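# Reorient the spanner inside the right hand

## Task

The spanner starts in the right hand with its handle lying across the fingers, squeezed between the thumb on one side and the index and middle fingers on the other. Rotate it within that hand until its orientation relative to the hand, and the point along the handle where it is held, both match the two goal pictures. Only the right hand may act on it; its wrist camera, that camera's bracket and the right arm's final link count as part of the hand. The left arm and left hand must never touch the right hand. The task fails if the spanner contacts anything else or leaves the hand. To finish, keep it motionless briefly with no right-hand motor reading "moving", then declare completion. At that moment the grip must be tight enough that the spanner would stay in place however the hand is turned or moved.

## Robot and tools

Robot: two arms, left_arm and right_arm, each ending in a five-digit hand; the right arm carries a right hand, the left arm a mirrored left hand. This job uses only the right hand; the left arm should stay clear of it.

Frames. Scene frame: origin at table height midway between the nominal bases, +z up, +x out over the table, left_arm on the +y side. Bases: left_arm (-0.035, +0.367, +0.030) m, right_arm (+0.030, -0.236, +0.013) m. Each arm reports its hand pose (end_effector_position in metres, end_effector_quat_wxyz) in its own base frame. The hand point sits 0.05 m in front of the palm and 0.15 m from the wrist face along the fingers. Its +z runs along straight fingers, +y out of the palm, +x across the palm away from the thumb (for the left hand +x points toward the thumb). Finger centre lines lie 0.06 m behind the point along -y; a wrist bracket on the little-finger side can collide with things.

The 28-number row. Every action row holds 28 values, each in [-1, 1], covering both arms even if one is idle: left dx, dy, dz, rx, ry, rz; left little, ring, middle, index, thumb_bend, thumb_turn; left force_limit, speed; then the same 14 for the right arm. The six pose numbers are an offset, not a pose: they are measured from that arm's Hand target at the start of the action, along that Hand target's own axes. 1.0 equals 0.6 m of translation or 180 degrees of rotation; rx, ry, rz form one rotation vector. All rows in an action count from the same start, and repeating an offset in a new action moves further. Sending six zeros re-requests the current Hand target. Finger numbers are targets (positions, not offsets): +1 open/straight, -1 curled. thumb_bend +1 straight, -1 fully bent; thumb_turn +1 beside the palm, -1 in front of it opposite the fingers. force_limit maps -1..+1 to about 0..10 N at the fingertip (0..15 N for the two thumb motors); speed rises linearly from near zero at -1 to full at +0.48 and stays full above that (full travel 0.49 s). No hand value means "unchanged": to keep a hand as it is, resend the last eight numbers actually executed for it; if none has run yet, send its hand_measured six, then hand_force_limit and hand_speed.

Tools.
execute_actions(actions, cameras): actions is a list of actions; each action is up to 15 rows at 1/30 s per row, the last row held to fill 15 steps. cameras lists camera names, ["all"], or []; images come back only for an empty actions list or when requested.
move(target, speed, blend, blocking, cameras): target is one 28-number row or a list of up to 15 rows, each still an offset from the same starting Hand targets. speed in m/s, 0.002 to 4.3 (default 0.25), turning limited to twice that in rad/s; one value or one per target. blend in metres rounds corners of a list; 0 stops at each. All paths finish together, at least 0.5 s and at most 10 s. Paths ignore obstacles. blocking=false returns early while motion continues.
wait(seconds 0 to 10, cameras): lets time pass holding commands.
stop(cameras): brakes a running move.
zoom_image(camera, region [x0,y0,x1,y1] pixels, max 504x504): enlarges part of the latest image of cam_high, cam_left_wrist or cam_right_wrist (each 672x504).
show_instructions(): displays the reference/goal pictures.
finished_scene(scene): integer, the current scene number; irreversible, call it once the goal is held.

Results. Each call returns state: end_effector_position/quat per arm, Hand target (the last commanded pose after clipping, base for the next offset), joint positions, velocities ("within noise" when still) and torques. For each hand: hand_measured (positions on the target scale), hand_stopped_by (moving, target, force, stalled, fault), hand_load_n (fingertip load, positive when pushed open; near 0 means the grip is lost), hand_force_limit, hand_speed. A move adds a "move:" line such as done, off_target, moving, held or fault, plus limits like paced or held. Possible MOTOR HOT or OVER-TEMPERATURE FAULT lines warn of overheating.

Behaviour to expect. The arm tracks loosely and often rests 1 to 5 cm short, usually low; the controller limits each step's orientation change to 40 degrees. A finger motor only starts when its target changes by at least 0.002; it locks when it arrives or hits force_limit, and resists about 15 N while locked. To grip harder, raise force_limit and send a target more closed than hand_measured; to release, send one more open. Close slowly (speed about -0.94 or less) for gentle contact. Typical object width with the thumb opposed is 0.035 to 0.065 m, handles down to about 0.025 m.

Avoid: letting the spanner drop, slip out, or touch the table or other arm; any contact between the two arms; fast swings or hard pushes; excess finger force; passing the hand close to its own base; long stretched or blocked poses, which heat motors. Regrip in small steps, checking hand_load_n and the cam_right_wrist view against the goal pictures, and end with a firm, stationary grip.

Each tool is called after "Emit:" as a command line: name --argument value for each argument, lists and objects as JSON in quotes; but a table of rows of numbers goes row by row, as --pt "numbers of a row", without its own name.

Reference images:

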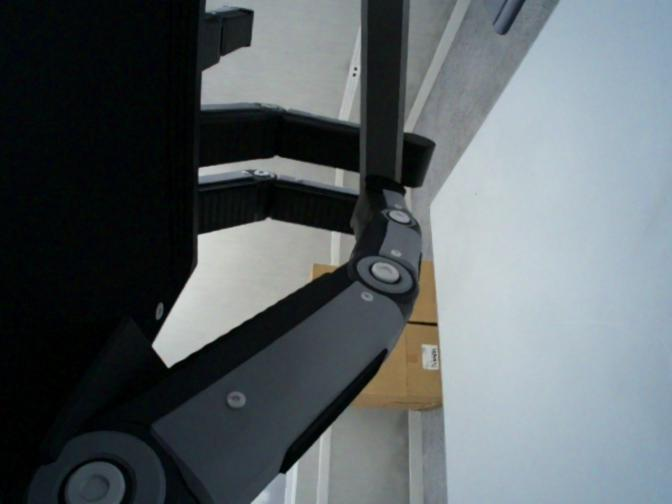

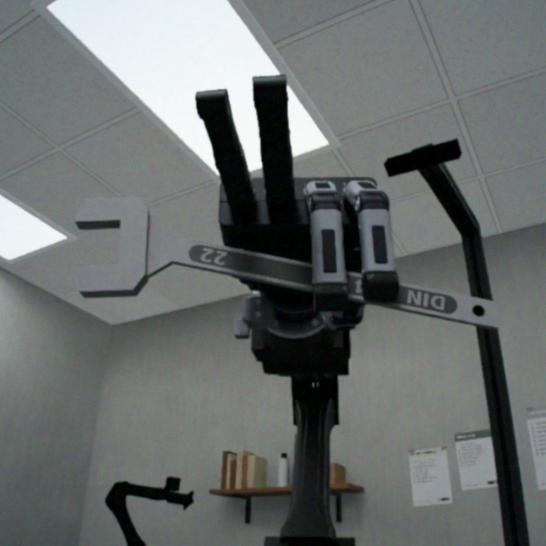

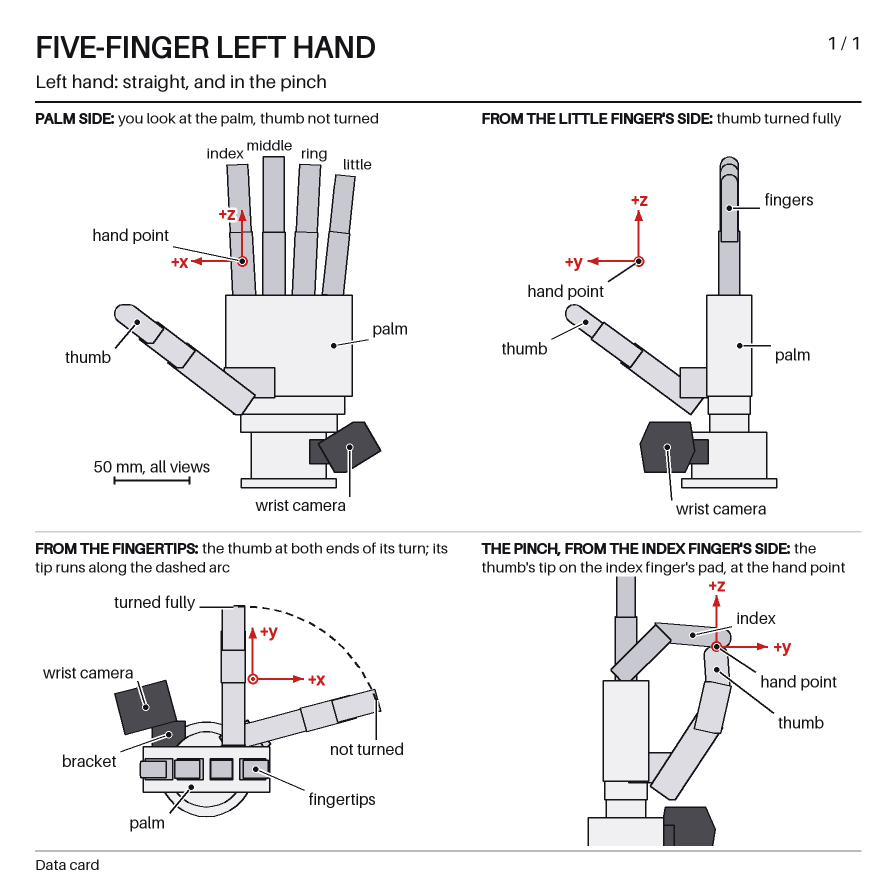

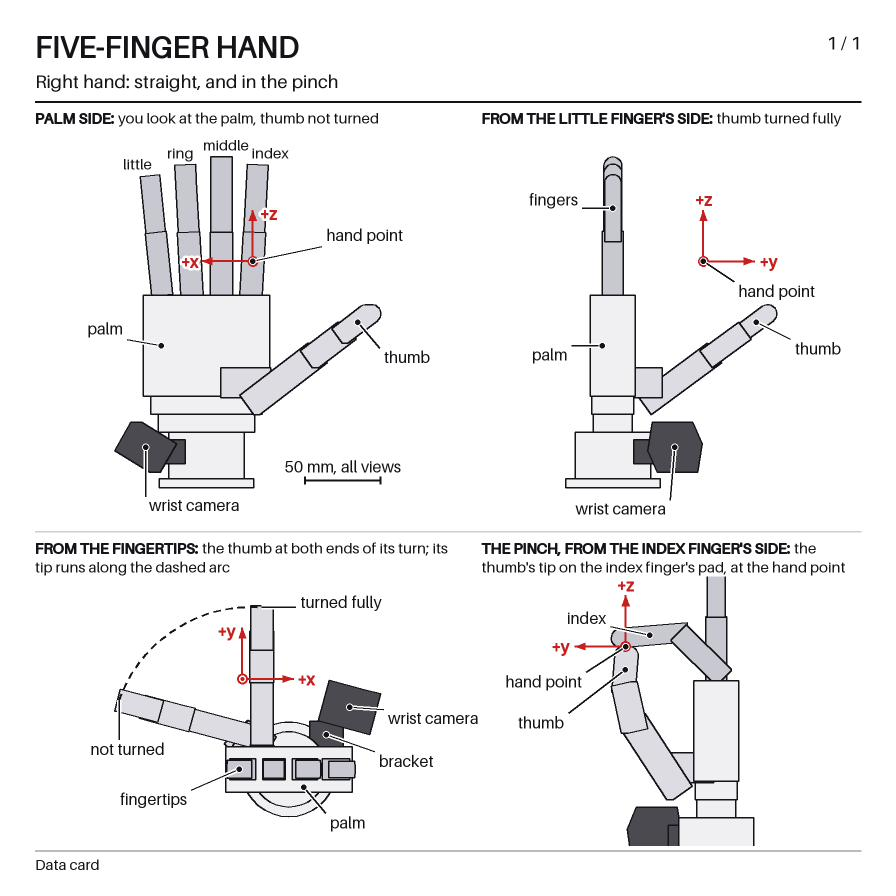

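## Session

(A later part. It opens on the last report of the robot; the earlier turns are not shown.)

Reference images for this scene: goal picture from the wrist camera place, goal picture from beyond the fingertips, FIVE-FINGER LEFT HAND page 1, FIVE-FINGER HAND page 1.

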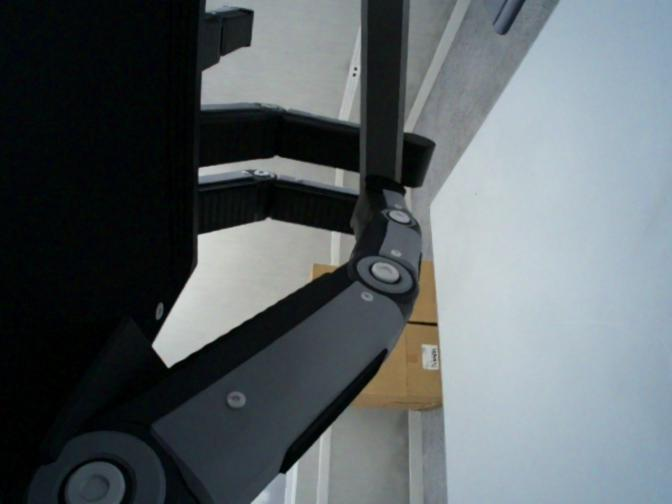

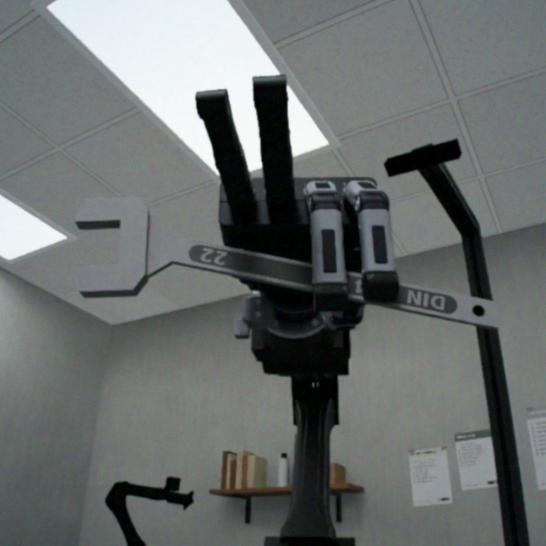

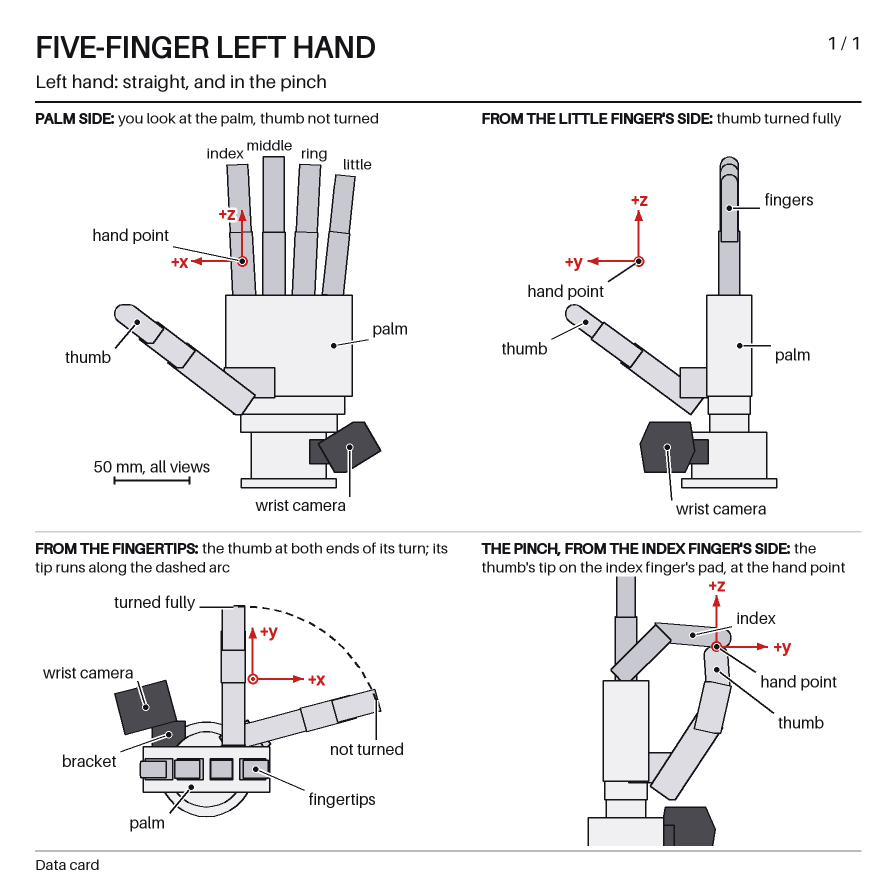

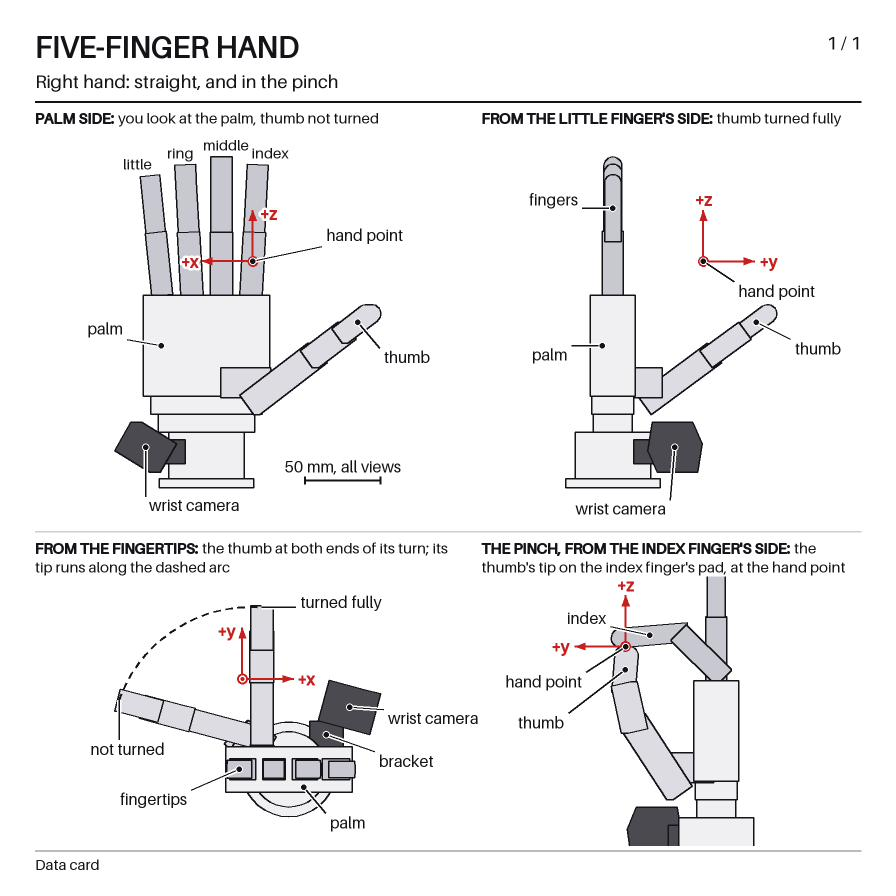

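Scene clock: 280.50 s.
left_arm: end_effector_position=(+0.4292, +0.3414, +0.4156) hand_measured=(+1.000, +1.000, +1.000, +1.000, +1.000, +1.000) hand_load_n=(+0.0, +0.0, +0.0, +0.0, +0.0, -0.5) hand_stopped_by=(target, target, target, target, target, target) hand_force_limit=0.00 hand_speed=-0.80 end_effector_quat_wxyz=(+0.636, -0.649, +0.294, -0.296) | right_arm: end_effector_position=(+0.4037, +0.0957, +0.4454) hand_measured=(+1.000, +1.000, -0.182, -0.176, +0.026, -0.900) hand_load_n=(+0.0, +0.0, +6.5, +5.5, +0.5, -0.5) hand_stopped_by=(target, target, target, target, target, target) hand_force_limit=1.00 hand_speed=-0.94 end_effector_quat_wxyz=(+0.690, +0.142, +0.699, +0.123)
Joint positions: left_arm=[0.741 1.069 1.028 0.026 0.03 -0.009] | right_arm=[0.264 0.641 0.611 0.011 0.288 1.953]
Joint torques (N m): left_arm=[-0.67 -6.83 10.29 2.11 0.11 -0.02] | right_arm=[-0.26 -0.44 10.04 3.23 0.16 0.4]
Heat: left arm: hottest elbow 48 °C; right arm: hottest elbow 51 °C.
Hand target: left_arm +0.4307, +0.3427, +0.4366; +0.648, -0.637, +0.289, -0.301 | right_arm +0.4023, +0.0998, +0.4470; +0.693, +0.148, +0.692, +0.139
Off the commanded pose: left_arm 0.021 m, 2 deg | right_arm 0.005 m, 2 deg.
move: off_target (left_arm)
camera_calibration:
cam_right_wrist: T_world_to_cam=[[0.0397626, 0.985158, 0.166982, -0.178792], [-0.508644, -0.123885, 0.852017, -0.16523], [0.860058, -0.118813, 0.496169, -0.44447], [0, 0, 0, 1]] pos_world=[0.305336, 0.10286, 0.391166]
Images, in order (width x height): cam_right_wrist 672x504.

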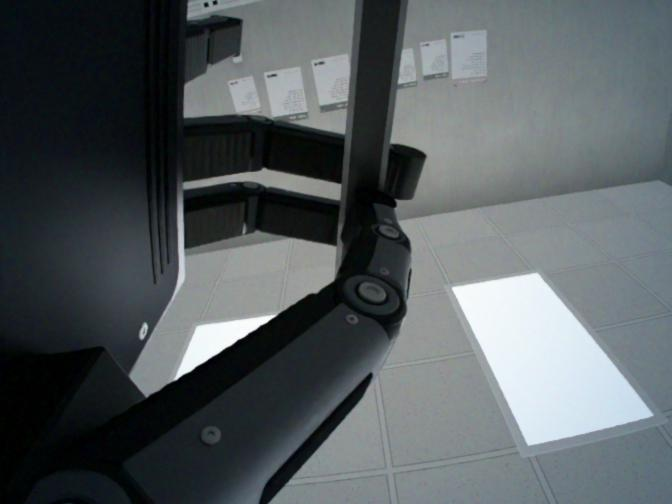

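Emit:
execute_actions --actions '[[[0,0,0,0,0,0,1,1,1,1,1,1,0,-0.8,0,0,0,0,0,0,1,1,-0.161,-0.155,0.026,-0.9,1,0.3],[0,0,0,0,0,0,1,1,1,1,1,1,0,-0.8,0,0,0,0,0,0,1,1,-0.161,-0.155,0.026,-0.9,1,0.3],[0,0,0,0,0,0,1,1,1,1,1,1,0,-0.8,0,0,0,0,0,0,1,1,-0.161,-0.155,0.026,-0.9,1,0.3],[0,0,0,0,0,0,1,1,1,1,1,1,0,-0.8,0,0,0,0,0,0,1,1,-0.184,-0.179,0.026,-0.9,1,0.3]]]' --cameras '["cam_right_wrist"]'

Emit:
zoom_image --camera "cam_right_wrist" --region '[180, 0, 460, 260]'

Scene clock: 284.23 s.
left_arm: end_effector_position=(+0.4292, +0.3414, +0.4156) hand_measured=(+1.000, +1.000, +1.000, +1.000, +1.000, +1.000) hand_load_n=(+0.0, +0.0, +0.0, +0.0, +0.0, +0.0) hand_stopped_by=(target, target, target, target, target, target) hand_force_limit=0.00 hand_speed=-0.80 end_effector_quat_wxyz=(+0.636, -0.649, +0.294, -0.296) | right_arm: end_effector_position=(+0.4037, +0.0958, +0.4456) hand_measured=(+1.000, +1.000, -0.182, -0.176, +0.026, -0.900) hand_load_n=(-0.5, +0.0, +6.5, +6.0, +1.0, -1.5) hand_stopped_by=(target, target, target, target, target, target) hand_force_limit=1.00 hand_speed=0.30 end_effector_quat_wxyz=(+0.690, +0.143, +0.699, +0.123)
Joint positions: left_arm=[0.741 1.069 1.028 0.026 0.03 -0.009] | right_arm=[0.265 0.642 0.611 0.012 0.289 1.954]
Joint torques (N m): left_arm=[-0.67 -6.83 10.29 2.1 0.11 -0.02] | right_arm=[-0.03 -0.26 9.88 3.48 0.15 0.39]
Heat: left arm: hottest elbow 48 °C; right arm: hottest elbow 50 °C.
Hand target: left_arm +0.4307, +0.3427, +0.4366; +0.648, -0.637, +0.289, -0.301 | right_arm +0.4023, +0.0999, +0.4469; +0.693, +0.147, +0.692, +0.139
Off the commanded pose: left_arm 0.021 m, 2 deg | right_arm 0.005 m, 2 deg.
Step readings (end_effector_position of left_arm | right_arm):
0: (+0.4292, +0.3414, +0.4156) | (+0.4037, +0.0957, +0.4455)
1: (+0.4292, +0.3414, +0.4156) | (+0.4037, +0.0957, +0.4455)
2: (+0.4292, +0.3414, +0.4156) | (+0.4037, +0.0957, +0.4455)
4: (+0.4292, +0.3414, +0.4156) | (+0.4036, +0.0957, +0.4457)
8: (+0.4292, +0.3414, +0.4156) | (+0.4038, +0.0956, +0.4456)
15: (+0.4292, +0.3414, +0.4156) | (+0.4037, +0.0958, +0.4456)
camera_calibration:
cam_right_wrist: T_world_to_cam=[[0.0397562, 0.98481, 0.169024, -0.179783], [-0.509002, -0.125605, 0.851552, -0.164857], [0.859847, -0.119888, 0.496276, -0.444498], [0, 0, 0, 1]] pos_world=[0.305435, 0.103055, 0.391366]
Images, in order (width x height): cam_right_wrist 672x504.

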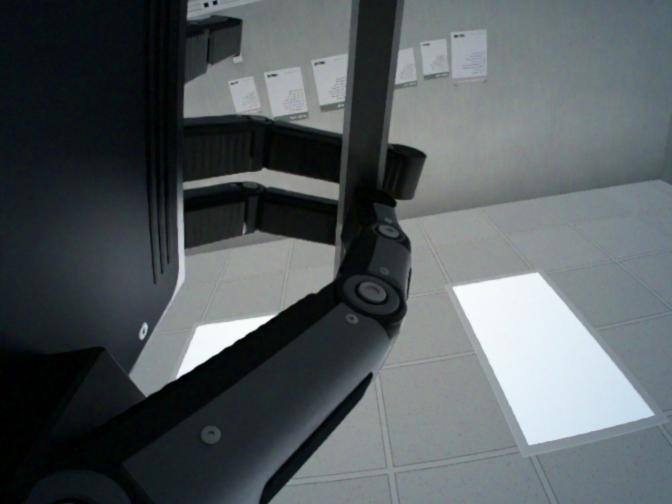

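Scaled by 1.800 from the camera's 672x504 image, which has a finer 960x720 frame.

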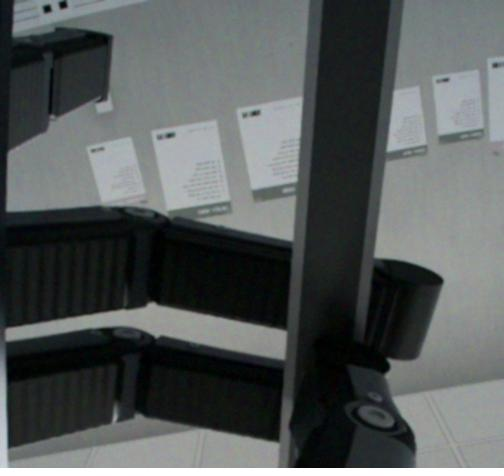

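Emit:
execute_actions --actions '[[[0,0,0,0,0,0,1,1,1,1,1,1,0,-0.8,0,0,0,0,0,0,1,1,-0.197,-0.19,0.026,-0.9,1,-0.94]]]'

Emit:
move --target '[0,0,0,0,0,0,1,1,1,1,1,1,0,-0.8,0,0,0,-0.104,-0.2577,0,1,1,-0.197,-0.19,0.026,-0.9,1,-0.94]' --speed 0.2 --cameras '["cam_high","cam_right_wrist"]'

Emit:
zoom_image --camera "cam_high" --region '[180, 100, 270, 200]'

Emit:
zoom_image --camera "cam_right_wrist" --region '[180, 0, 460, 260]'

Scene clock: 298.83 s.
left_arm: end_effector_position=(+0.4292, +0.3414, +0.4156) hand_measured=(+1.000, +1.000, +1.000, +1.000, +1.000, +1.000) hand_load_n=(+0.0, +0.0, +0.0, +0.0, +0.0, +0.0) hand_stopped_by=(target, target, target, target, target, target) hand_force_limit=0.00 hand_speed=-0.80 end_effector_quat_wxyz=(+0.636, -0.649, +0.294, -0.296) | right_arm: end_effector_position=(+0.4037, +0.0958, +0.4456) hand_measured=(+1.000, +1.000, -0.190, -0.188, +0.026, -0.900) hand_load_n=(+0.0, +0.0, +10.0, +10.0, +1.0, -1.5) hand_stopped_by=(target, target, force, force, target, target) hand_force_limit=1.00 hand_speed=-0.94 end_effector_quat_wxyz=(+0.690, +0.143, +0.699, +0.123)
Joint positions: left_arm=[0.741 1.069 1.028 0.026 0.03 -0.009] | right_arm=[0.265 0.642 0.611 0.012 0.289 1.954]
Joint torques (N m): left_arm=[-0.67 -6.89 10.29 2.11 0.11 -0.02] | right_arm=[0.44 -0.62 10.09 3.49 0.14 0.38]
Heat: left arm: hottest elbow 48 °C; right arm: hottest elbow 47 °C.
Hand target: left_arm +0.4307, +0.3427, +0.4366; +0.648, -0.637, +0.289, -0.301 | right_arm +0.4023, +0.0999, +0.4469; +0.693, +0.147, +0.692, +0.139
Off the commanded pose: left_arm 0.021 m, 2 deg | right_arm 0.005 m, 2 deg.
Step readings (end_effector_position of left_arm | right_arm):
0: (+0.4292, +0.3414, +0.4156) | (+0.4037, +0.0958, +0.4456)
1: (+0.4292, +0.3414, +0.4156) | (+0.4037, +0.0958, +0.4456)
2: (+0.4292, +0.3414, +0.4156) | (+0.4037, +0.0958, +0.4456)
4: (+0.4292, +0.3414, +0.4156) | (+0.4037, +0.0958, +0.4456)
8: (+0.4292, +0.3414, +0.4156) | (+0.4037, +0.0958, +0.4456)
15: (+0.4292, +0.3414, +0.4156) | (+0.4037, +0.0958, +0.4456)

Scene clock: 301.50 s.
left_arm: end_effector_position=(+0.4292, +0.3414, +0.4156) hand_measured=(+1.000, +1.000, +1.000, +1.000, +1.000, +1.000) hand_load_n=(+0.0, +0.0, +0.0, +0.0, +0.0, +0.0) hand_stopped_by=(target, target, target, target, target, target) hand_force_limit=0.00 hand_speed=-0.80 end_effector_quat_wxyz=(+0.636, -0.649, +0.294, -0.296) | right_arm: end_effector_position=(+0.4024, +0.1052, +0.4281) hand_measured=(+1.000, +1.000, -0.190, -0.188, +0.026, -0.900) hand_load_n=(+0.0, +0.0, +9.0, +11.0, +1.5, -1.5) hand_stopped_by=(target, target, force, force, target, target) hand_force_limit=1.00 hand_speed=-0.94 end_effector_quat_wxyz=(+0.883, +0.076, +0.428, +0.178)
Joint positions: left_arm=[0.741 1.069 1.028 0.026 0.03 -0.009] | right_arm=[0.203 1.297 0.426 1.55 0.141 1.832]
Joint torques (N m): left_arm=[-0.67 -6.83 10.32 2.1 0.11 -0.02] | right_arm=[-1.61 -4.42 10.1 2.61 -0.18 -0.01]
Heat: left arm: hottest elbow 48 °C; right arm: hottest elbow 46 °C.
Hand target: left_arm +0.4307, +0.3427, +0.4366; +0.648, -0.637, +0.289, -0.301 | right_arm +0.4024, +0.0999, +0.4470; +0.923, +0.078, +0.333, +0.177
Off the commanded pose: left_arm 0.021 m, 2 deg | right_arm 0.020 m, 12 deg.
joint sent to its limit (right arm) — joint 4 (wrist pitch), upper limit. The joint targets are off in orientation, not in position.
move: off_target (left_arm, right_arm)
camera_calibration:
cam_right_wrist: T_world_to_cam=[[-0.114902, 0.983754, 0.137934, -0.110446], [-0.929003, -0.155587, 0.335776, 0.243481], [0.351782, -0.0895602, 0.931788, -0.418667], [0, 0, 0, 1]] pos_world=[0.360784, 0.109038, 0.323588]
Images, in order (width x height): cam_high 672x504, cam_right_wrist 672x504.

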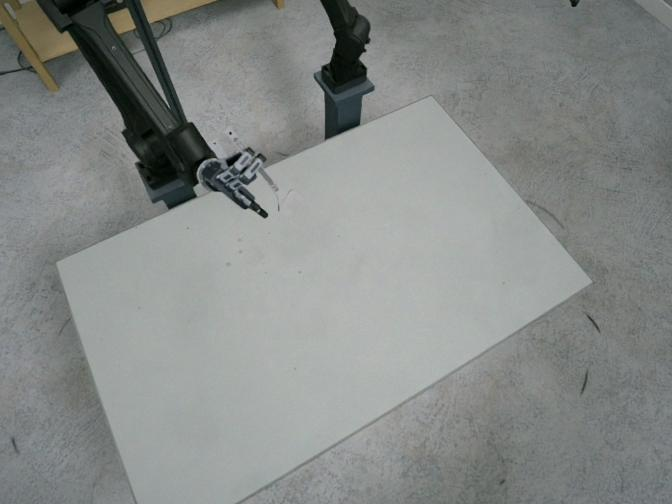

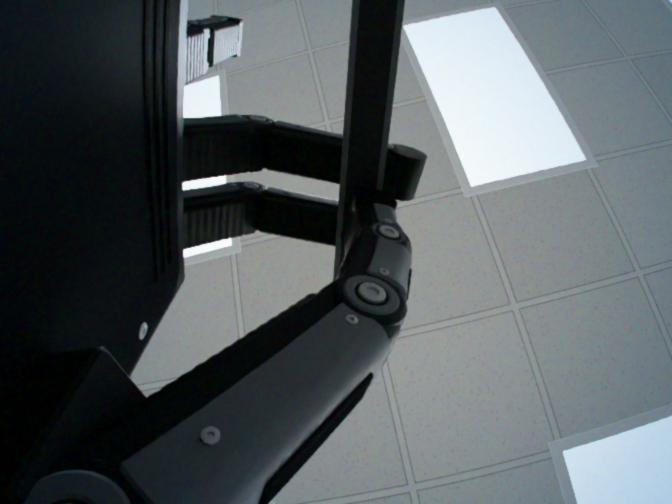

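Scaled by 5.040 from the camera's 672x504 image, which has a finer 960x720 frame.

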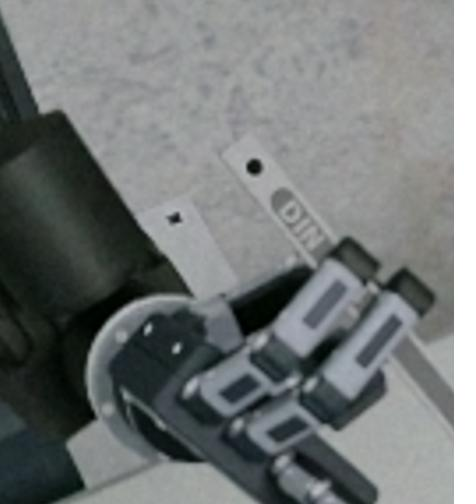

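Scaled by 1.800 from the camera's 672x504 image, which has a finer 960x720 frame.

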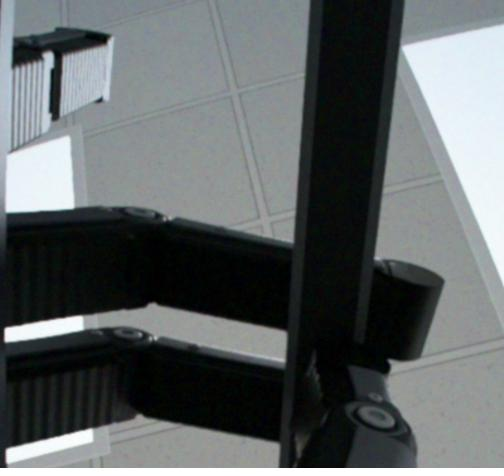

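Emit:
move --target '[0,0,0,0,0,0,1,1,1,1,1,1,0,-0.8,-0.1185,-0.224,-0.073,0.3227,-0.0973,-0.0373,1,1,-0.197,-0.19,0.026,-0.9,1,-0.94]' --speed 0.2 --cameras '["cam_high","cam_right_wrist"]'

Scene clock: 326.90 s.
left_arm: end_effector_position=(+0.4292, +0.3414, +0.4156) hand_measured=(+1.000, +1.000, +1.000, +1.000, +1.000, +1.000) hand_load_n=(+0.0, +0.0, +0.0, +0.0, +0.0, +0.0) hand_stopped_by=(target, target, target, target, target, target) hand_force_limit=0.00 hand_speed=-0.80 end_effector_quat_wxyz=(+0.636, -0.649, +0.294, -0.296) | right_arm: end_effector_position=(+0.3600, -0.0558, +0.3935) hand_measured=(+1.000, +1.000, -0.190, -0.188, +0.026, -0.900) hand_load_n=(+0.0, +0.0, +9.5, +10.5, +1.5, -1.5) hand_stopped_by=(target, target, force, force, target, target) hand_force_limit=1.00 hand_speed=-0.94 end_effector_quat_wxyz=(+0.774, +0.517, +0.361, -0.047)
Joint positions: left_arm=[0.741 1.069 1.028 0.026 0.03 -0.009] | right_arm=[0.332 1.2 0.413 1.555 1.273 1.725]
Joint torques (N m): left_arm=[-0.67 -6.89 10.3 2.1 0.11 -0.02] | right_arm=[0.26 -4.25 11.71 1.94 -0.56 0.02]
Heat: left arm: hottest elbow 49 °C; right arm: hottest elbow 44 °C.
Hand target: left_arm +0.4307, +0.3427, +0.4366; +0.648, -0.637, +0.289, -0.301 | right_arm +0.3604, -0.0501, +0.4197; +0.815, +0.521, +0.243, -0.071
Off the commanded pose: left_arm 0.021 m, 2 deg | right_arm 0.027 m, 15 deg.
joint sent to its limit (right arm) — joint 4 (wrist pitch), upper limit. The joint targets are off in orientation, not in position.
move: off_target (left_arm, right_arm)
camera_calibration:
cam_right_wrist: T_world_to_cam=[[0.595583, 0.501966, 0.627145, -0.427396], [-0.796649, 0.268882, 0.541344, 0.085809], [0.103108, -0.82203, 0.560032, -0.190958], [0, 0, 0, 1]] pos_world=[0.342598, 0.0344924, 0.328529]
Images, in order (width x height): cam_high 672x504, cam_right_wrist 672x504.

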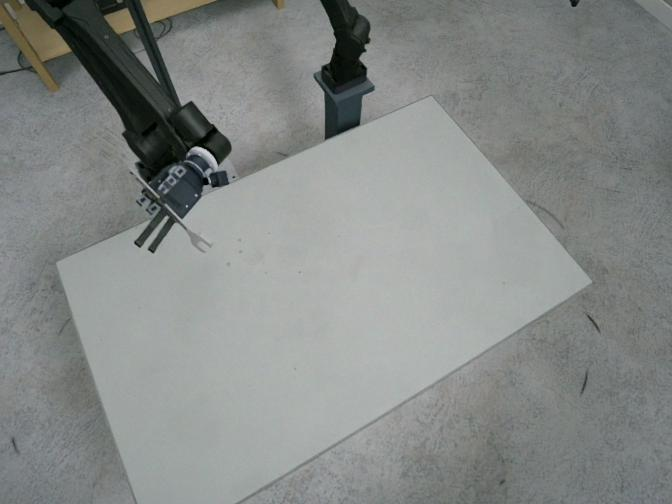

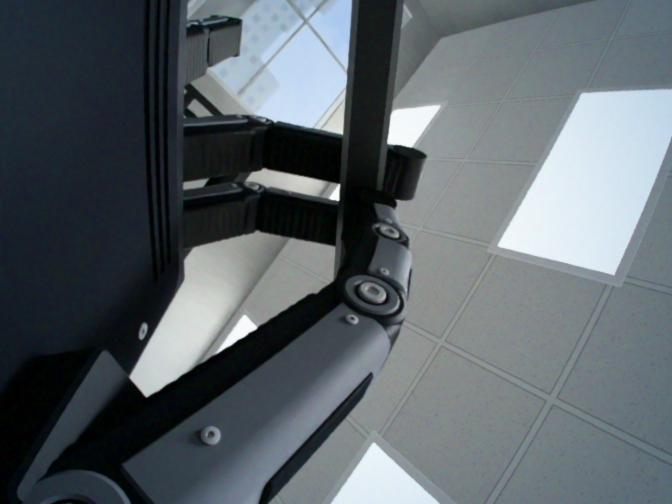

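Emit:
execute_actions --actions '[[[0,0,0,0,0,0,1,1,1,1,1,1,0,-0.8,0,0,0,0,0,0,1,1,-0.181,-0.178,0.026,-0.9,1,-0.97]],[[0,0,0,0,0,0,1,1,1,1,1,1,0,-0.8,0,0,0,0,0,0,1,1,-0.178,-0.174,0.026,-0.9,1,-0.98]]]' --cameras '["cam_right_wrist"]'

Emit:
zoom_image --camera "cam_right_wrist" --region '[180, 0, 460, 260]'

Scene clock: 330.87 s.
left_arm: end_effector_position=(+0.4292, +0.3414, +0.4156) hand_measured=(+1.000, +1.000, +1.000, +1.000, +1.000, +1.000) hand_load_n=(+0.0, +0.0, +0.0, +0.0, +0.0, +0.0) hand_stopped_by=(target, target, target, target, target, target) hand_force_limit=0.00 hand_speed=-0.80 end_effector_quat_wxyz=(+0.636, -0.649, +0.294, -0.296) | right_arm: end_effector_position=(+0.3600, -0.0558, +0.3935) hand_measured=(+1.000, +1.000, -0.176, -0.174, +0.026, -0.900) hand_load_n=(+0.0, +0.0, +4.5, +4.5, +0.5, -1.5) hand_stopped_by=(target, target, target, target, target, target) hand_force_limit=1.00 hand_speed=-0.98 end_effector_quat_wxyz=(+0.774, +0.517, +0.361, -0.047)
Joint positions: left_arm=[0.741 1.069 1.028 0.026 0.03 -0.009] | right_arm=[0.332 1.2 0.413 1.555 1.273 1.725]
Joint torques (N m): left_arm=[-0.67 -6.89 10.3 2.11 0.11 -0.02] | right_arm=[-0.26 -4.07 11.78 1.84 -0.56 0.06]
Heat: left arm: hottest elbow 49 °C; right arm: hottest elbow 44 °C.
Hand target: left_arm +0.4307, +0.3427, +0.4366; +0.648, -0.637, +0.289, -0.301 | right_arm +0.3604, -0.0501, +0.4198; +0.815, +0.521, +0.243, -0.071
Off the commanded pose: left_arm 0.021 m, 2 deg | right_arm 0.027 m, 15 deg.
joint sent to its limit (right arm) — joint 4 (wrist pitch), upper limit. The joint targets are off in orientation, not in position.
Step readings (end_effector_position of left_arm | right_arm):
0: (+0.4292, +0.3414, +0.4156) | (+0.3600, -0.0558, +0.3935)
1: (+0.4292, +0.3414, +0.4156) | (+0.3600, -0.0558, +0.3935)
2: (+0.4292, +0.3414, +0.4156) | (+0.3600, -0.0558, +0.3935)
4: (+0.4292, +0.3414, +0.4156) | (+0.3600, -0.0558, +0.3935)
8: (+0.4292, +0.3414, +0.4156) | (+0.3600, -0.0558, +0.3935)
15: (+0.4292, +0.3414, +0.4156) | (+0.3600, -0.0558, +0.3935)
16: (+0.4292, +0.3414, +0.4156) | (+0.3600, -0.0558, +0.3935)
17: (+0.4292, +0.3414, +0.4156) | (+0.3600, -0.0558, +0.3935)
19: (+0.4292, +0.3414, +0.4156) | (+0.3600, -0.0558, +0.3935)
23: (+0.4292, +0.3414, +0.4156) | (+0.3600, -0.0558, +0.3935)
30: (+0.4292, +0.3414, +0.4156) | (+0.3600, -0.0558, +0.3935)
camera_calibration:
cam_right_wrist: T_world_to_cam=[[0.595583, 0.501966, 0.627145, -0.427396], [-0.796649, 0.268882, 0.541344, 0.085809], [0.103108, -0.82203, 0.560032, -0.190958], [0, 0, 0, 1]] pos_world=[0.342598, 0.0344924, 0.328529]
Images, in order (width x height): cam_right_wrist 672x504.

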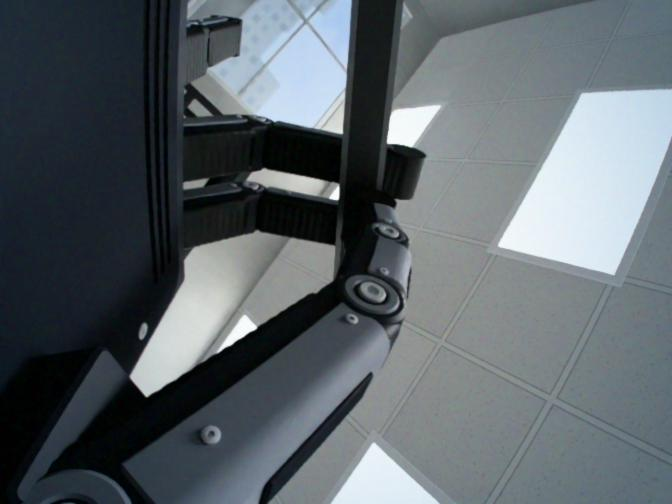

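Scaled by 1.800 from the camera's 672x504 image, which has a finer 960x720 frame.

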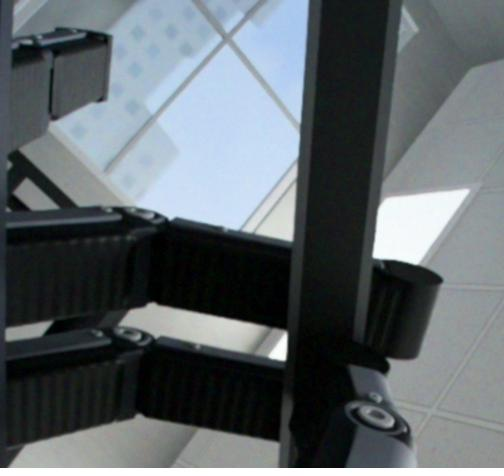

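Emit:
execute_actions --actions '[[[0,0,0,0,0,0,1,1,1,1,1,1,0,-0.8,0,0,0,0,0,0,1,1,-0.175,-0.171,0.026,-0.9,1,-0.985]]]' --cameras '["cam_right_wrist"]'

Emit:
zoom_image --camera "cam_right_wrist" --region '[180, 0, 460, 260]'

Scene clock: 334.03 s.
left_arm: end_effector_position=(+0.4292, +0.3414, +0.4156) hand_measured=(+1.000, +1.000, +1.000, +1.000, +1.000, +1.000) hand_load_n=(+0.0, +0.0, +0.0, +0.0, +0.0, +0.0) hand_stopped_by=(target, target, target, target, target, target) hand_force_limit=0.00 hand_speed=-0.80 end_effector_quat_wxyz=(+0.636, -0.649, +0.294, -0.296) | right_arm: end_effector_position=(+0.3600, -0.0558, +0.3935) hand_measured=(+1.000, +1.000, -0.174, -0.170, +0.026, -0.900) hand_load_n=(+0.0, +0.0, +3.0, +3.5, +0.0, -1.0) hand_stopped_by=(target, target, target, target, target, target) hand_force_limit=1.00 hand_speed=-0.98 end_effector_quat_wxyz=(+0.774, +0.517, +0.361, -0.047)
Joint positions: left_arm=[0.741 1.069 1.028 0.026 0.03 -0.009] | right_arm=[0.332 1.2 0.413 1.555 1.273 1.725]
Joint torques (N m): left_arm=[-0.67 -6.89 10.29 2.1 0.11 -0.02] | right_arm=[0.09 -4.48 11.84 1.7 -0.58 0.04]
Heat: left arm: hottest elbow 49 °C; right arm: hottest elbow 43 °C.
Hand target: left_arm +0.4307, +0.3427, +0.4366; +0.648, -0.637, +0.289, -0.301 | right_arm +0.3604, -0.0501, +0.4198; +0.815, +0.521, +0.243, -0.071
Off the commanded pose: left_arm 0.021 m, 2 deg | right_arm 0.027 m, 15 deg.
joint sent to its limit (right arm) — joint 4 (wrist pitch), upper limit. The joint targets are off in orientation, not in position.
Step readings (end_effector_position of left_arm | right_arm):
0: (+0.4292, +0.3414, +0.4156) | (+0.3600, -0.0558, +0.3935)
1: (+0.4292, +0.3414, +0.4156) | (+0.3600, -0.0558, +0.3935)
2: (+0.4292, +0.3414, +0.4156) | (+0.3600, -0.0558, +0.3935)
4: (+0.4292, +0.3414, +0.4156) | (+0.3600, -0.0558, +0.3935)
8: (+0.4292, +0.3414, +0.4156) | (+0.3600, -0.0558, +0.3935)
15: (+0.4292, +0.3414, +0.4156) | (+0.3600, -0.0558, +0.3935)
camera_calibration:
cam_right_wrist: T_world_to_cam=[[0.595583, 0.501966, 0.627145, -0.427396], [-0.796649, 0.268882, 0.541344, 0.085809], [0.103108, -0.82203, 0.560032, -0.190958], [0, 0, 0, 1]] pos_world=[0.342598, 0.0344924, 0.328529]
Images, in order (width x height): cam_right_wrist 672x504.

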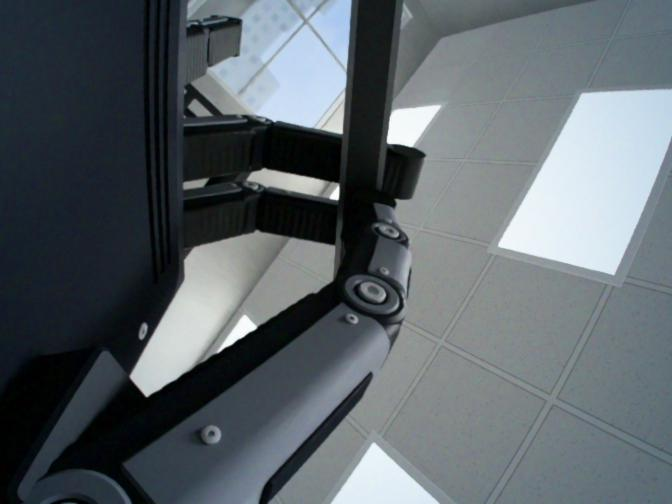

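Scaled by 1.800 from the camera's 672x504 image, which has a finer 960x720 frame.

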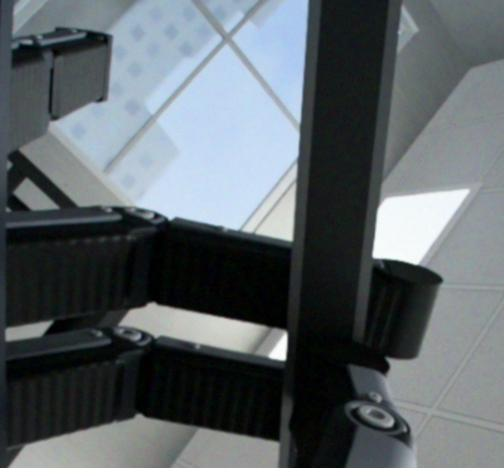

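Emit:
execute_actions --actions '[[[0,0,0,0,0,0,1,1,1,1,1,1,0,-0.8,0,0,0,0,0,0,1,1,-0.173,-0.168,0.026,-0.9,1,-0.985]]]' --cameras '["cam_right_wrist"]'

Emit:
zoom_image --camera "cam_right_wrist" --region '[180, 0, 460, 260]'

Scene clock: 337.33 s.
left_arm: end_effector_position=(+0.4292, +0.3414, +0.4156) hand_measured=(+1.000, +1.000, +1.000, +1.000, +1.000, +1.000) hand_load_n=(+0.0, +0.0, +0.0, +0.0, +0.0, +0.0) hand_stopped_by=(target, target, target, target, target, target) hand_force_limit=0.00 hand_speed=-0.80 end_effector_quat_wxyz=(+0.636, -0.649, +0.294, -0.296) | right_arm: end_effector_position=(+0.3600, -0.0558, +0.3935) hand_measured=(+1.000, +1.000, -0.172, -0.168, +0.026, -0.900) hand_load_n=(+0.0, +0.0, +2.0, +2.5, -0.5, -1.5) hand_stopped_by=(target, target, target, target, target, target) hand_force_limit=1.00 hand_speed=-0.98 end_effector_quat_wxyz=(+0.774, +0.517, +0.361, -0.047)
Joint positions: left_arm=[0.741 1.069 1.028 0.026 0.03 -0.009] | right_arm=[0.332 1.2 0.413 1.555 1.273 1.725]
Joint torques (N m): left_arm=[-0.73 -6.83 10.29 2.11 0.11 -0.02] | right_arm=[0.62 -4.37 11.88 1.84 -0.53 0.05]
Heat: left arm: hottest elbow 49 °C; right arm: hottest elbow 43 °C.
Hand target: left_arm +0.4307, +0.3427, +0.4366; +0.648, -0.637, +0.289, -0.301 | right_arm +0.3604, -0.0502, +0.4197; +0.815, +0.521, +0.243, -0.071
Off the commanded pose: left_arm 0.021 m, 2 deg | right_arm 0.027 m, 15 deg.
joint sent to its limit (right arm) — joint 4 (wrist pitch), upper limit. The joint targets are off in orientation, not in position.
Step readings (end_effector_position of left_arm | right_arm):
0: (+0.4292, +0.3414, +0.4156) | (+0.3600, -0.0558, +0.3935)
1: (+0.4292, +0.3414, +0.4156) | (+0.3600, -0.0558, +0.3935)
2: (+0.4292, +0.3414, +0.4156) | (+0.3600, -0.0558, +0.3935)
4: (+0.4292, +0.3414, +0.4156) | (+0.3600, -0.0558, +0.3935)
8: (+0.4292, +0.3414, +0.4156) | (+0.3600, -0.0558, +0.3935)
15: (+0.4292, +0.3414, +0.4156) | (+0.3600, -0.0558, +0.3935)
camera_calibration:
cam_right_wrist: T_world_to_cam=[[0.595748, 0.501673, 0.627223, -0.427353], [-0.796538, 0.268876, 0.54151, 0.0857979], [0.103016, -0.82221, 0.559784, -0.190865], [0, 0, 0, 1]] pos_world=[0.342598, 0.0343917, 0.328429]
Images, in order (width x height): cam_right_wrist 672x504.

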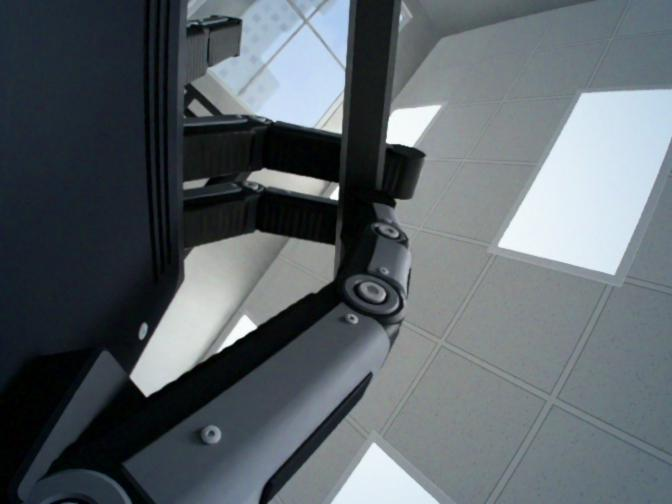

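Scaled by 1.800 from the camera's 672x504 image, which has a finer 960x720 frame.

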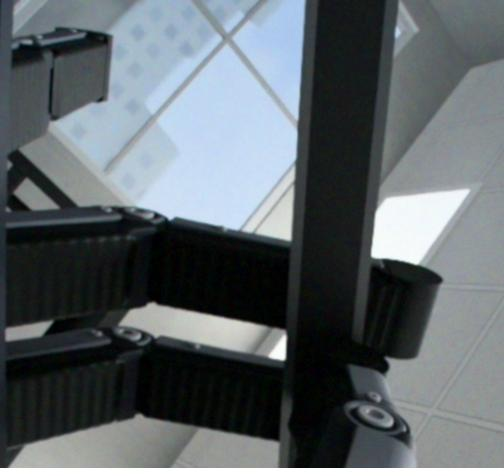

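Emit:
execute_actions --actions '[[[0,0,0,0,0,0,1,1,1,1,1,1,0,-0.8,0,0,0,0,0,0,1,1,-0.171,-0.166,0.026,-0.9,1,-0.985]]]' --cameras '["cam_right_wrist"]'

Emit:
zoom_image --camera "cam_right_wrist" --region '[180, 0, 460, 260]'

Scene clock: 339.77 s.
left_arm: end_effector_position=(+0.4292, +0.3414, +0.4156) hand_measured=(+1.000, +1.000, +1.000, +1.000, +1.000, +1.000) hand_load_n=(+0.0, +0.0, +0.0, +0.0, +0.0, +0.0) hand_stopped_by=(target, target, target, target, target, target) hand_force_limit=0.00 hand_speed=-0.80 end_effector_quat_wxyz=(+0.636, -0.649, +0.294, -0.296) | right_arm: end_effector_position=(+0.3597, -0.0563, +0.3936) hand_measured=(+1.000, +1.000, -0.170, -0.166, +0.026, -0.900) hand_load_n=(+0.0, +0.0, +0.0, +2.0, +0.5, -1.0) hand_stopped_by=(target, target, target, target, target, target) hand_force_limit=1.00 hand_speed=-0.98 end_effector_quat_wxyz=(+0.774, +0.518, +0.361, -0.048)
Joint positions: left_arm=[0.741 1.069 1.028 0.026 0.03 -0.009] | right_arm=[0.332 1.2 0.414 1.556 1.276 1.723]
Joint torques (N m): left_arm=[-0.73 -6.83 10.3 2.11 0.11 -0.02] | right_arm=[0.32 -4.48 11.64 1.72 -0.71 0.06]
Heat: left arm: hottest elbow 49 °C; right arm: hottest elbow 43 °C.
Hand target: left_arm +0.4307, +0.3427, +0.4366; +0.648, -0.637, +0.289, -0.301 | right_arm +0.3604, -0.0501, +0.4197; +0.815, +0.521, +0.243, -0.071
Off the commanded pose: left_arm 0.021 m, 2 deg | right_arm 0.027 m, 15 deg.
joint sent to its limit (right arm) — joint 4 (wrist pitch), upper limit. The joint targets are off in orientation, not in position.
Step readings (end_effector_position of left_arm | right_arm):
0: (+0.4292, +0.3414, +0.4156) | (+0.3600, -0.0558, +0.3935)
1: (+0.4292, +0.3414, +0.4156) | (+0.3600, -0.0558, +0.3935)
2: (+0.4292, +0.3414, +0.4156) | (+0.3600, -0.0558, +0.3935)
4: (+0.4292, +0.3414, +0.4156) | (+0.3600, -0.0558, +0.3935)
8: (+0.4292, +0.3414, +0.4156) | (+0.3600, -0.0558, +0.3935)
15: (+0.4292, +0.3414, +0.4156) | (+0.3597, -0.0562, +0.3935)
camera_calibration:
cam_right_wrist: T_world_to_cam=[[0.596866, 0.498905, 0.628367, -0.428099], [-0.795983, 0.269797, 0.541867, 0.0852147], [0.100809, -0.823591, 0.558153, -0.189903], [0, 0, 0, 1]] pos_world=[0.342491, 0.0341876, 0.328823]
Images, in order (width x height): cam_right_wrist 672x504.

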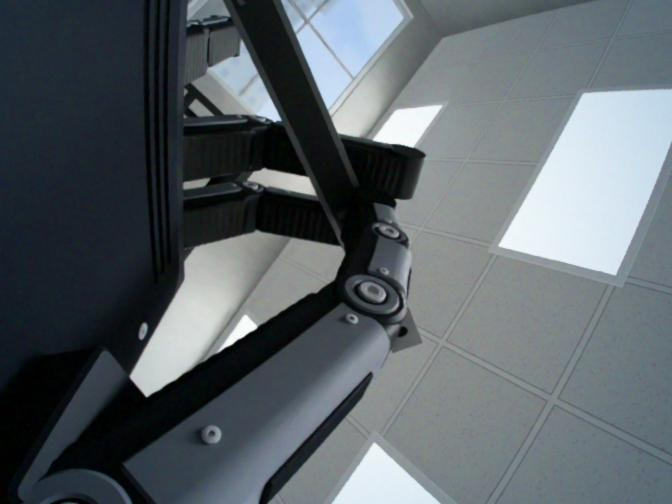

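Scaled by 1.800 from the camera's 672x504 image, which has a finer 960x720 frame.

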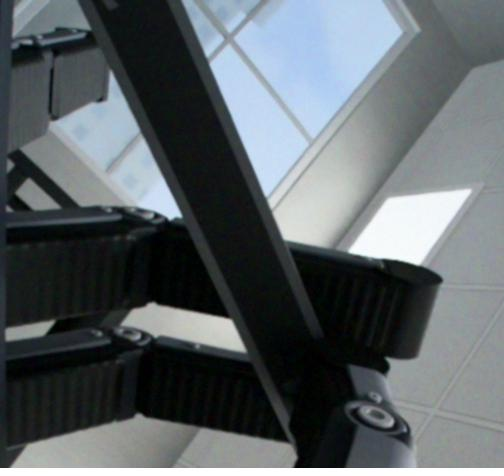

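Emit:
execute_actions --actions '[[[0,0,0,0,0,0,1,1,1,1,1,1,0,-0.8,0,0,0,0,0,0,1,1,-0.175,-0.18,0.026,-0.9,1,-0.96]]]'

Emit:
move --target '[0,0,0,0,0,0,1,1,1,1,1,1,0,-0.8,0.0737,0.1752,-0.183,-0.263,0.303,-0.1735,1,1,-0.175,-0.18,0.026,-0.9,1,-0.96]' --speed 0.2 --cameras '["cam_right_wrist"]'

Emit:
zoom_image --camera "cam_right_wrist" --region '[180, 0, 460, 260]'

Scene clock: 359.40 s.
left_arm: end_effector_position=(+0.4292, +0.3414, +0.4156) hand_measured=(+1.000, +1.000, +1.000, +1.000, +1.000, +1.000) hand_load_n=(+0.0, +0.0, +0.0, +0.0, +0.0, -0.5) hand_stopped_by=(target, target, target, target, target, target) hand_force_limit=0.00 hand_speed=-0.80 end_effector_quat_wxyz=(+0.636, -0.649, +0.294, -0.296) | right_arm: end_effector_position=(+0.3597, -0.0563, +0.3936) hand_measured=(+1.000, +1.000, -0.174, -0.178, +0.026, -0.900) hand_load_n=(+0.5, +0.0, +1.0, +6.5, +1.0, -1.5) hand_stopped_by=(target, target, target, target, target, target) hand_force_limit=1.00 hand_speed=-0.96 end_effector_quat_wxyz=(+0.774, +0.518, +0.361, -0.048)
Joint positions: left_arm=[0.741 1.069 1.028 0.026 0.03 -0.009] | right_arm=[0.332 1.2 0.414 1.556 1.276 1.723]
Joint torques (N m): left_arm=[-0.73 -6.89 10.29 2.11 0.11 -0.02] | right_arm=[0.67 -3.9 11.63 1.84 -0.71 0.08]
Heat: left arm: hottest elbow 49 °C; right arm: hottest elbow 44 °C.
Hand target: left_arm +0.4307, +0.3427, +0.4366; +0.648, -0.637, +0.289, -0.301 | right_arm +0.3604, -0.0501, +0.4197; +0.815, +0.521, +0.243, -0.071
Off the commanded pose: left_arm 0.021 m, 2 deg | right_arm 0.027 m, 15 deg.
joint sent to its limit (right arm) — joint 4 (wrist pitch), upper limit. The joint targets are off in orientation, not in position.
Step readings (end_effector_position of left_arm | right_arm):
0: (+0.4292, +0.3414, +0.4156) | (+0.3597, -0.0563, +0.3936)
1: (+0.4292, +0.3414, +0.4156) | (+0.3597, -0.0563, +0.3936)
2: (+0.4292, +0.3414, +0.4156) | (+0.3597, -0.0563, +0.3936)
4: (+0.4292, +0.3414, +0.4156) | (+0.3597, -0.0563, +0.3936)
8: (+0.4292, +0.3414, +0.4156) | (+0.3597, -0.0563, +0.3936)
15: (+0.4292, +0.3414, +0.4156) | (+0.3597, -0.0563, +0.3936)

Scene clock: 363.20 s.
left_arm: end_effector_position=(+0.4292, +0.3414, +0.4156) hand_measured=(+1.000, +1.000, +1.000, +1.000, +1.000, +1.000) hand_load_n=(+0.0, +0.0, +0.0, +0.0, +0.0, +0.0) hand_stopped_by=(target, target, target, target, target, target) hand_force_limit=0.00 hand_speed=-0.80 end_effector_quat_wxyz=(+0.636, -0.649, +0.294, -0.296) | right_arm: end_effector_position=(+0.3978, +0.1042, +0.4000) hand_measured=(+1.000, +1.000, -0.174, -0.178, +0.026, -0.900) hand_load_n=(+0.0, -0.5, +2.0, +5.5, +0.5, -1.5) hand_stopped_by=(target, target, target, target, target, target) hand_force_limit=1.00 hand_speed=-0.96 end_effector_quat_wxyz=(+0.682, +0.060, +0.726, +0.063)
Joint positions: left_arm=[0.741 1.069 1.028 0.026 0.03 -0.009] | right_arm=[0.237 0.619 0.542 0.013 0.227 1.76]
Joint torques (N m): left_arm=[-0.73 -6.89 10.3 2.11 0.11 -0.02] | right_arm=[-1.55 0.79 17.58 1.65 -0.1 -0.03]
Heat: left arm: hottest elbow 49 °C; right arm: hottest elbow 44 °C.
Hand target: left_arm +0.4307, +0.3427, +0.4366; +0.648, -0.637, +0.289, -0.301 | right_arm +0.4023, +0.0999, +0.4472; +0.704, +0.062, +0.704, +0.061
Off the commanded pose: left_arm 0.021 m, 2 deg | right_arm 0.048 m, 4 deg.
move: off_target (left_arm, right_arm)
camera_calibration:
cam_right_wrist: T_world_to_cam=[[0.001435, 0.999424, -0.0339129, -0.0852498], [-0.467123, 0.0306555, 0.883661, -0.173831], [0.884191, 0.0145734, 0.466898, -0.427662], [0, 0, 0, 1]] pos_world=[0.297057, 0.0967621, 0.350391]
Images, in order (width x height): cam_right_wrist 672x504.

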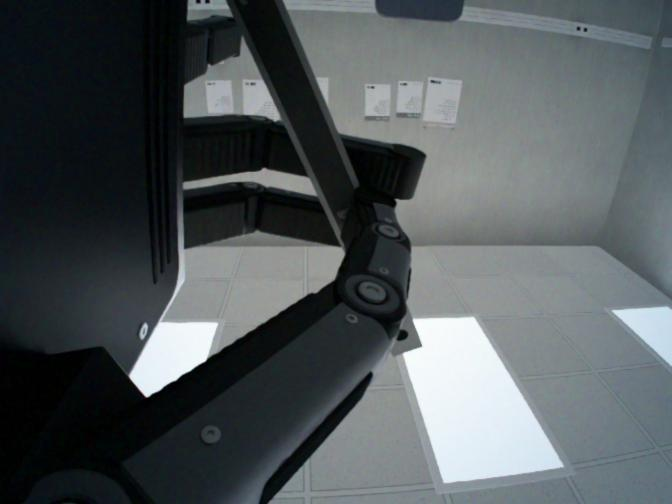

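Scaled by 1.800 from the camera's 672x504 image, which has a finer 960x720 frame.

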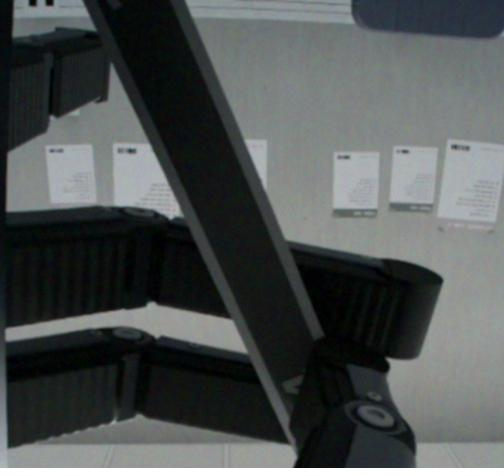

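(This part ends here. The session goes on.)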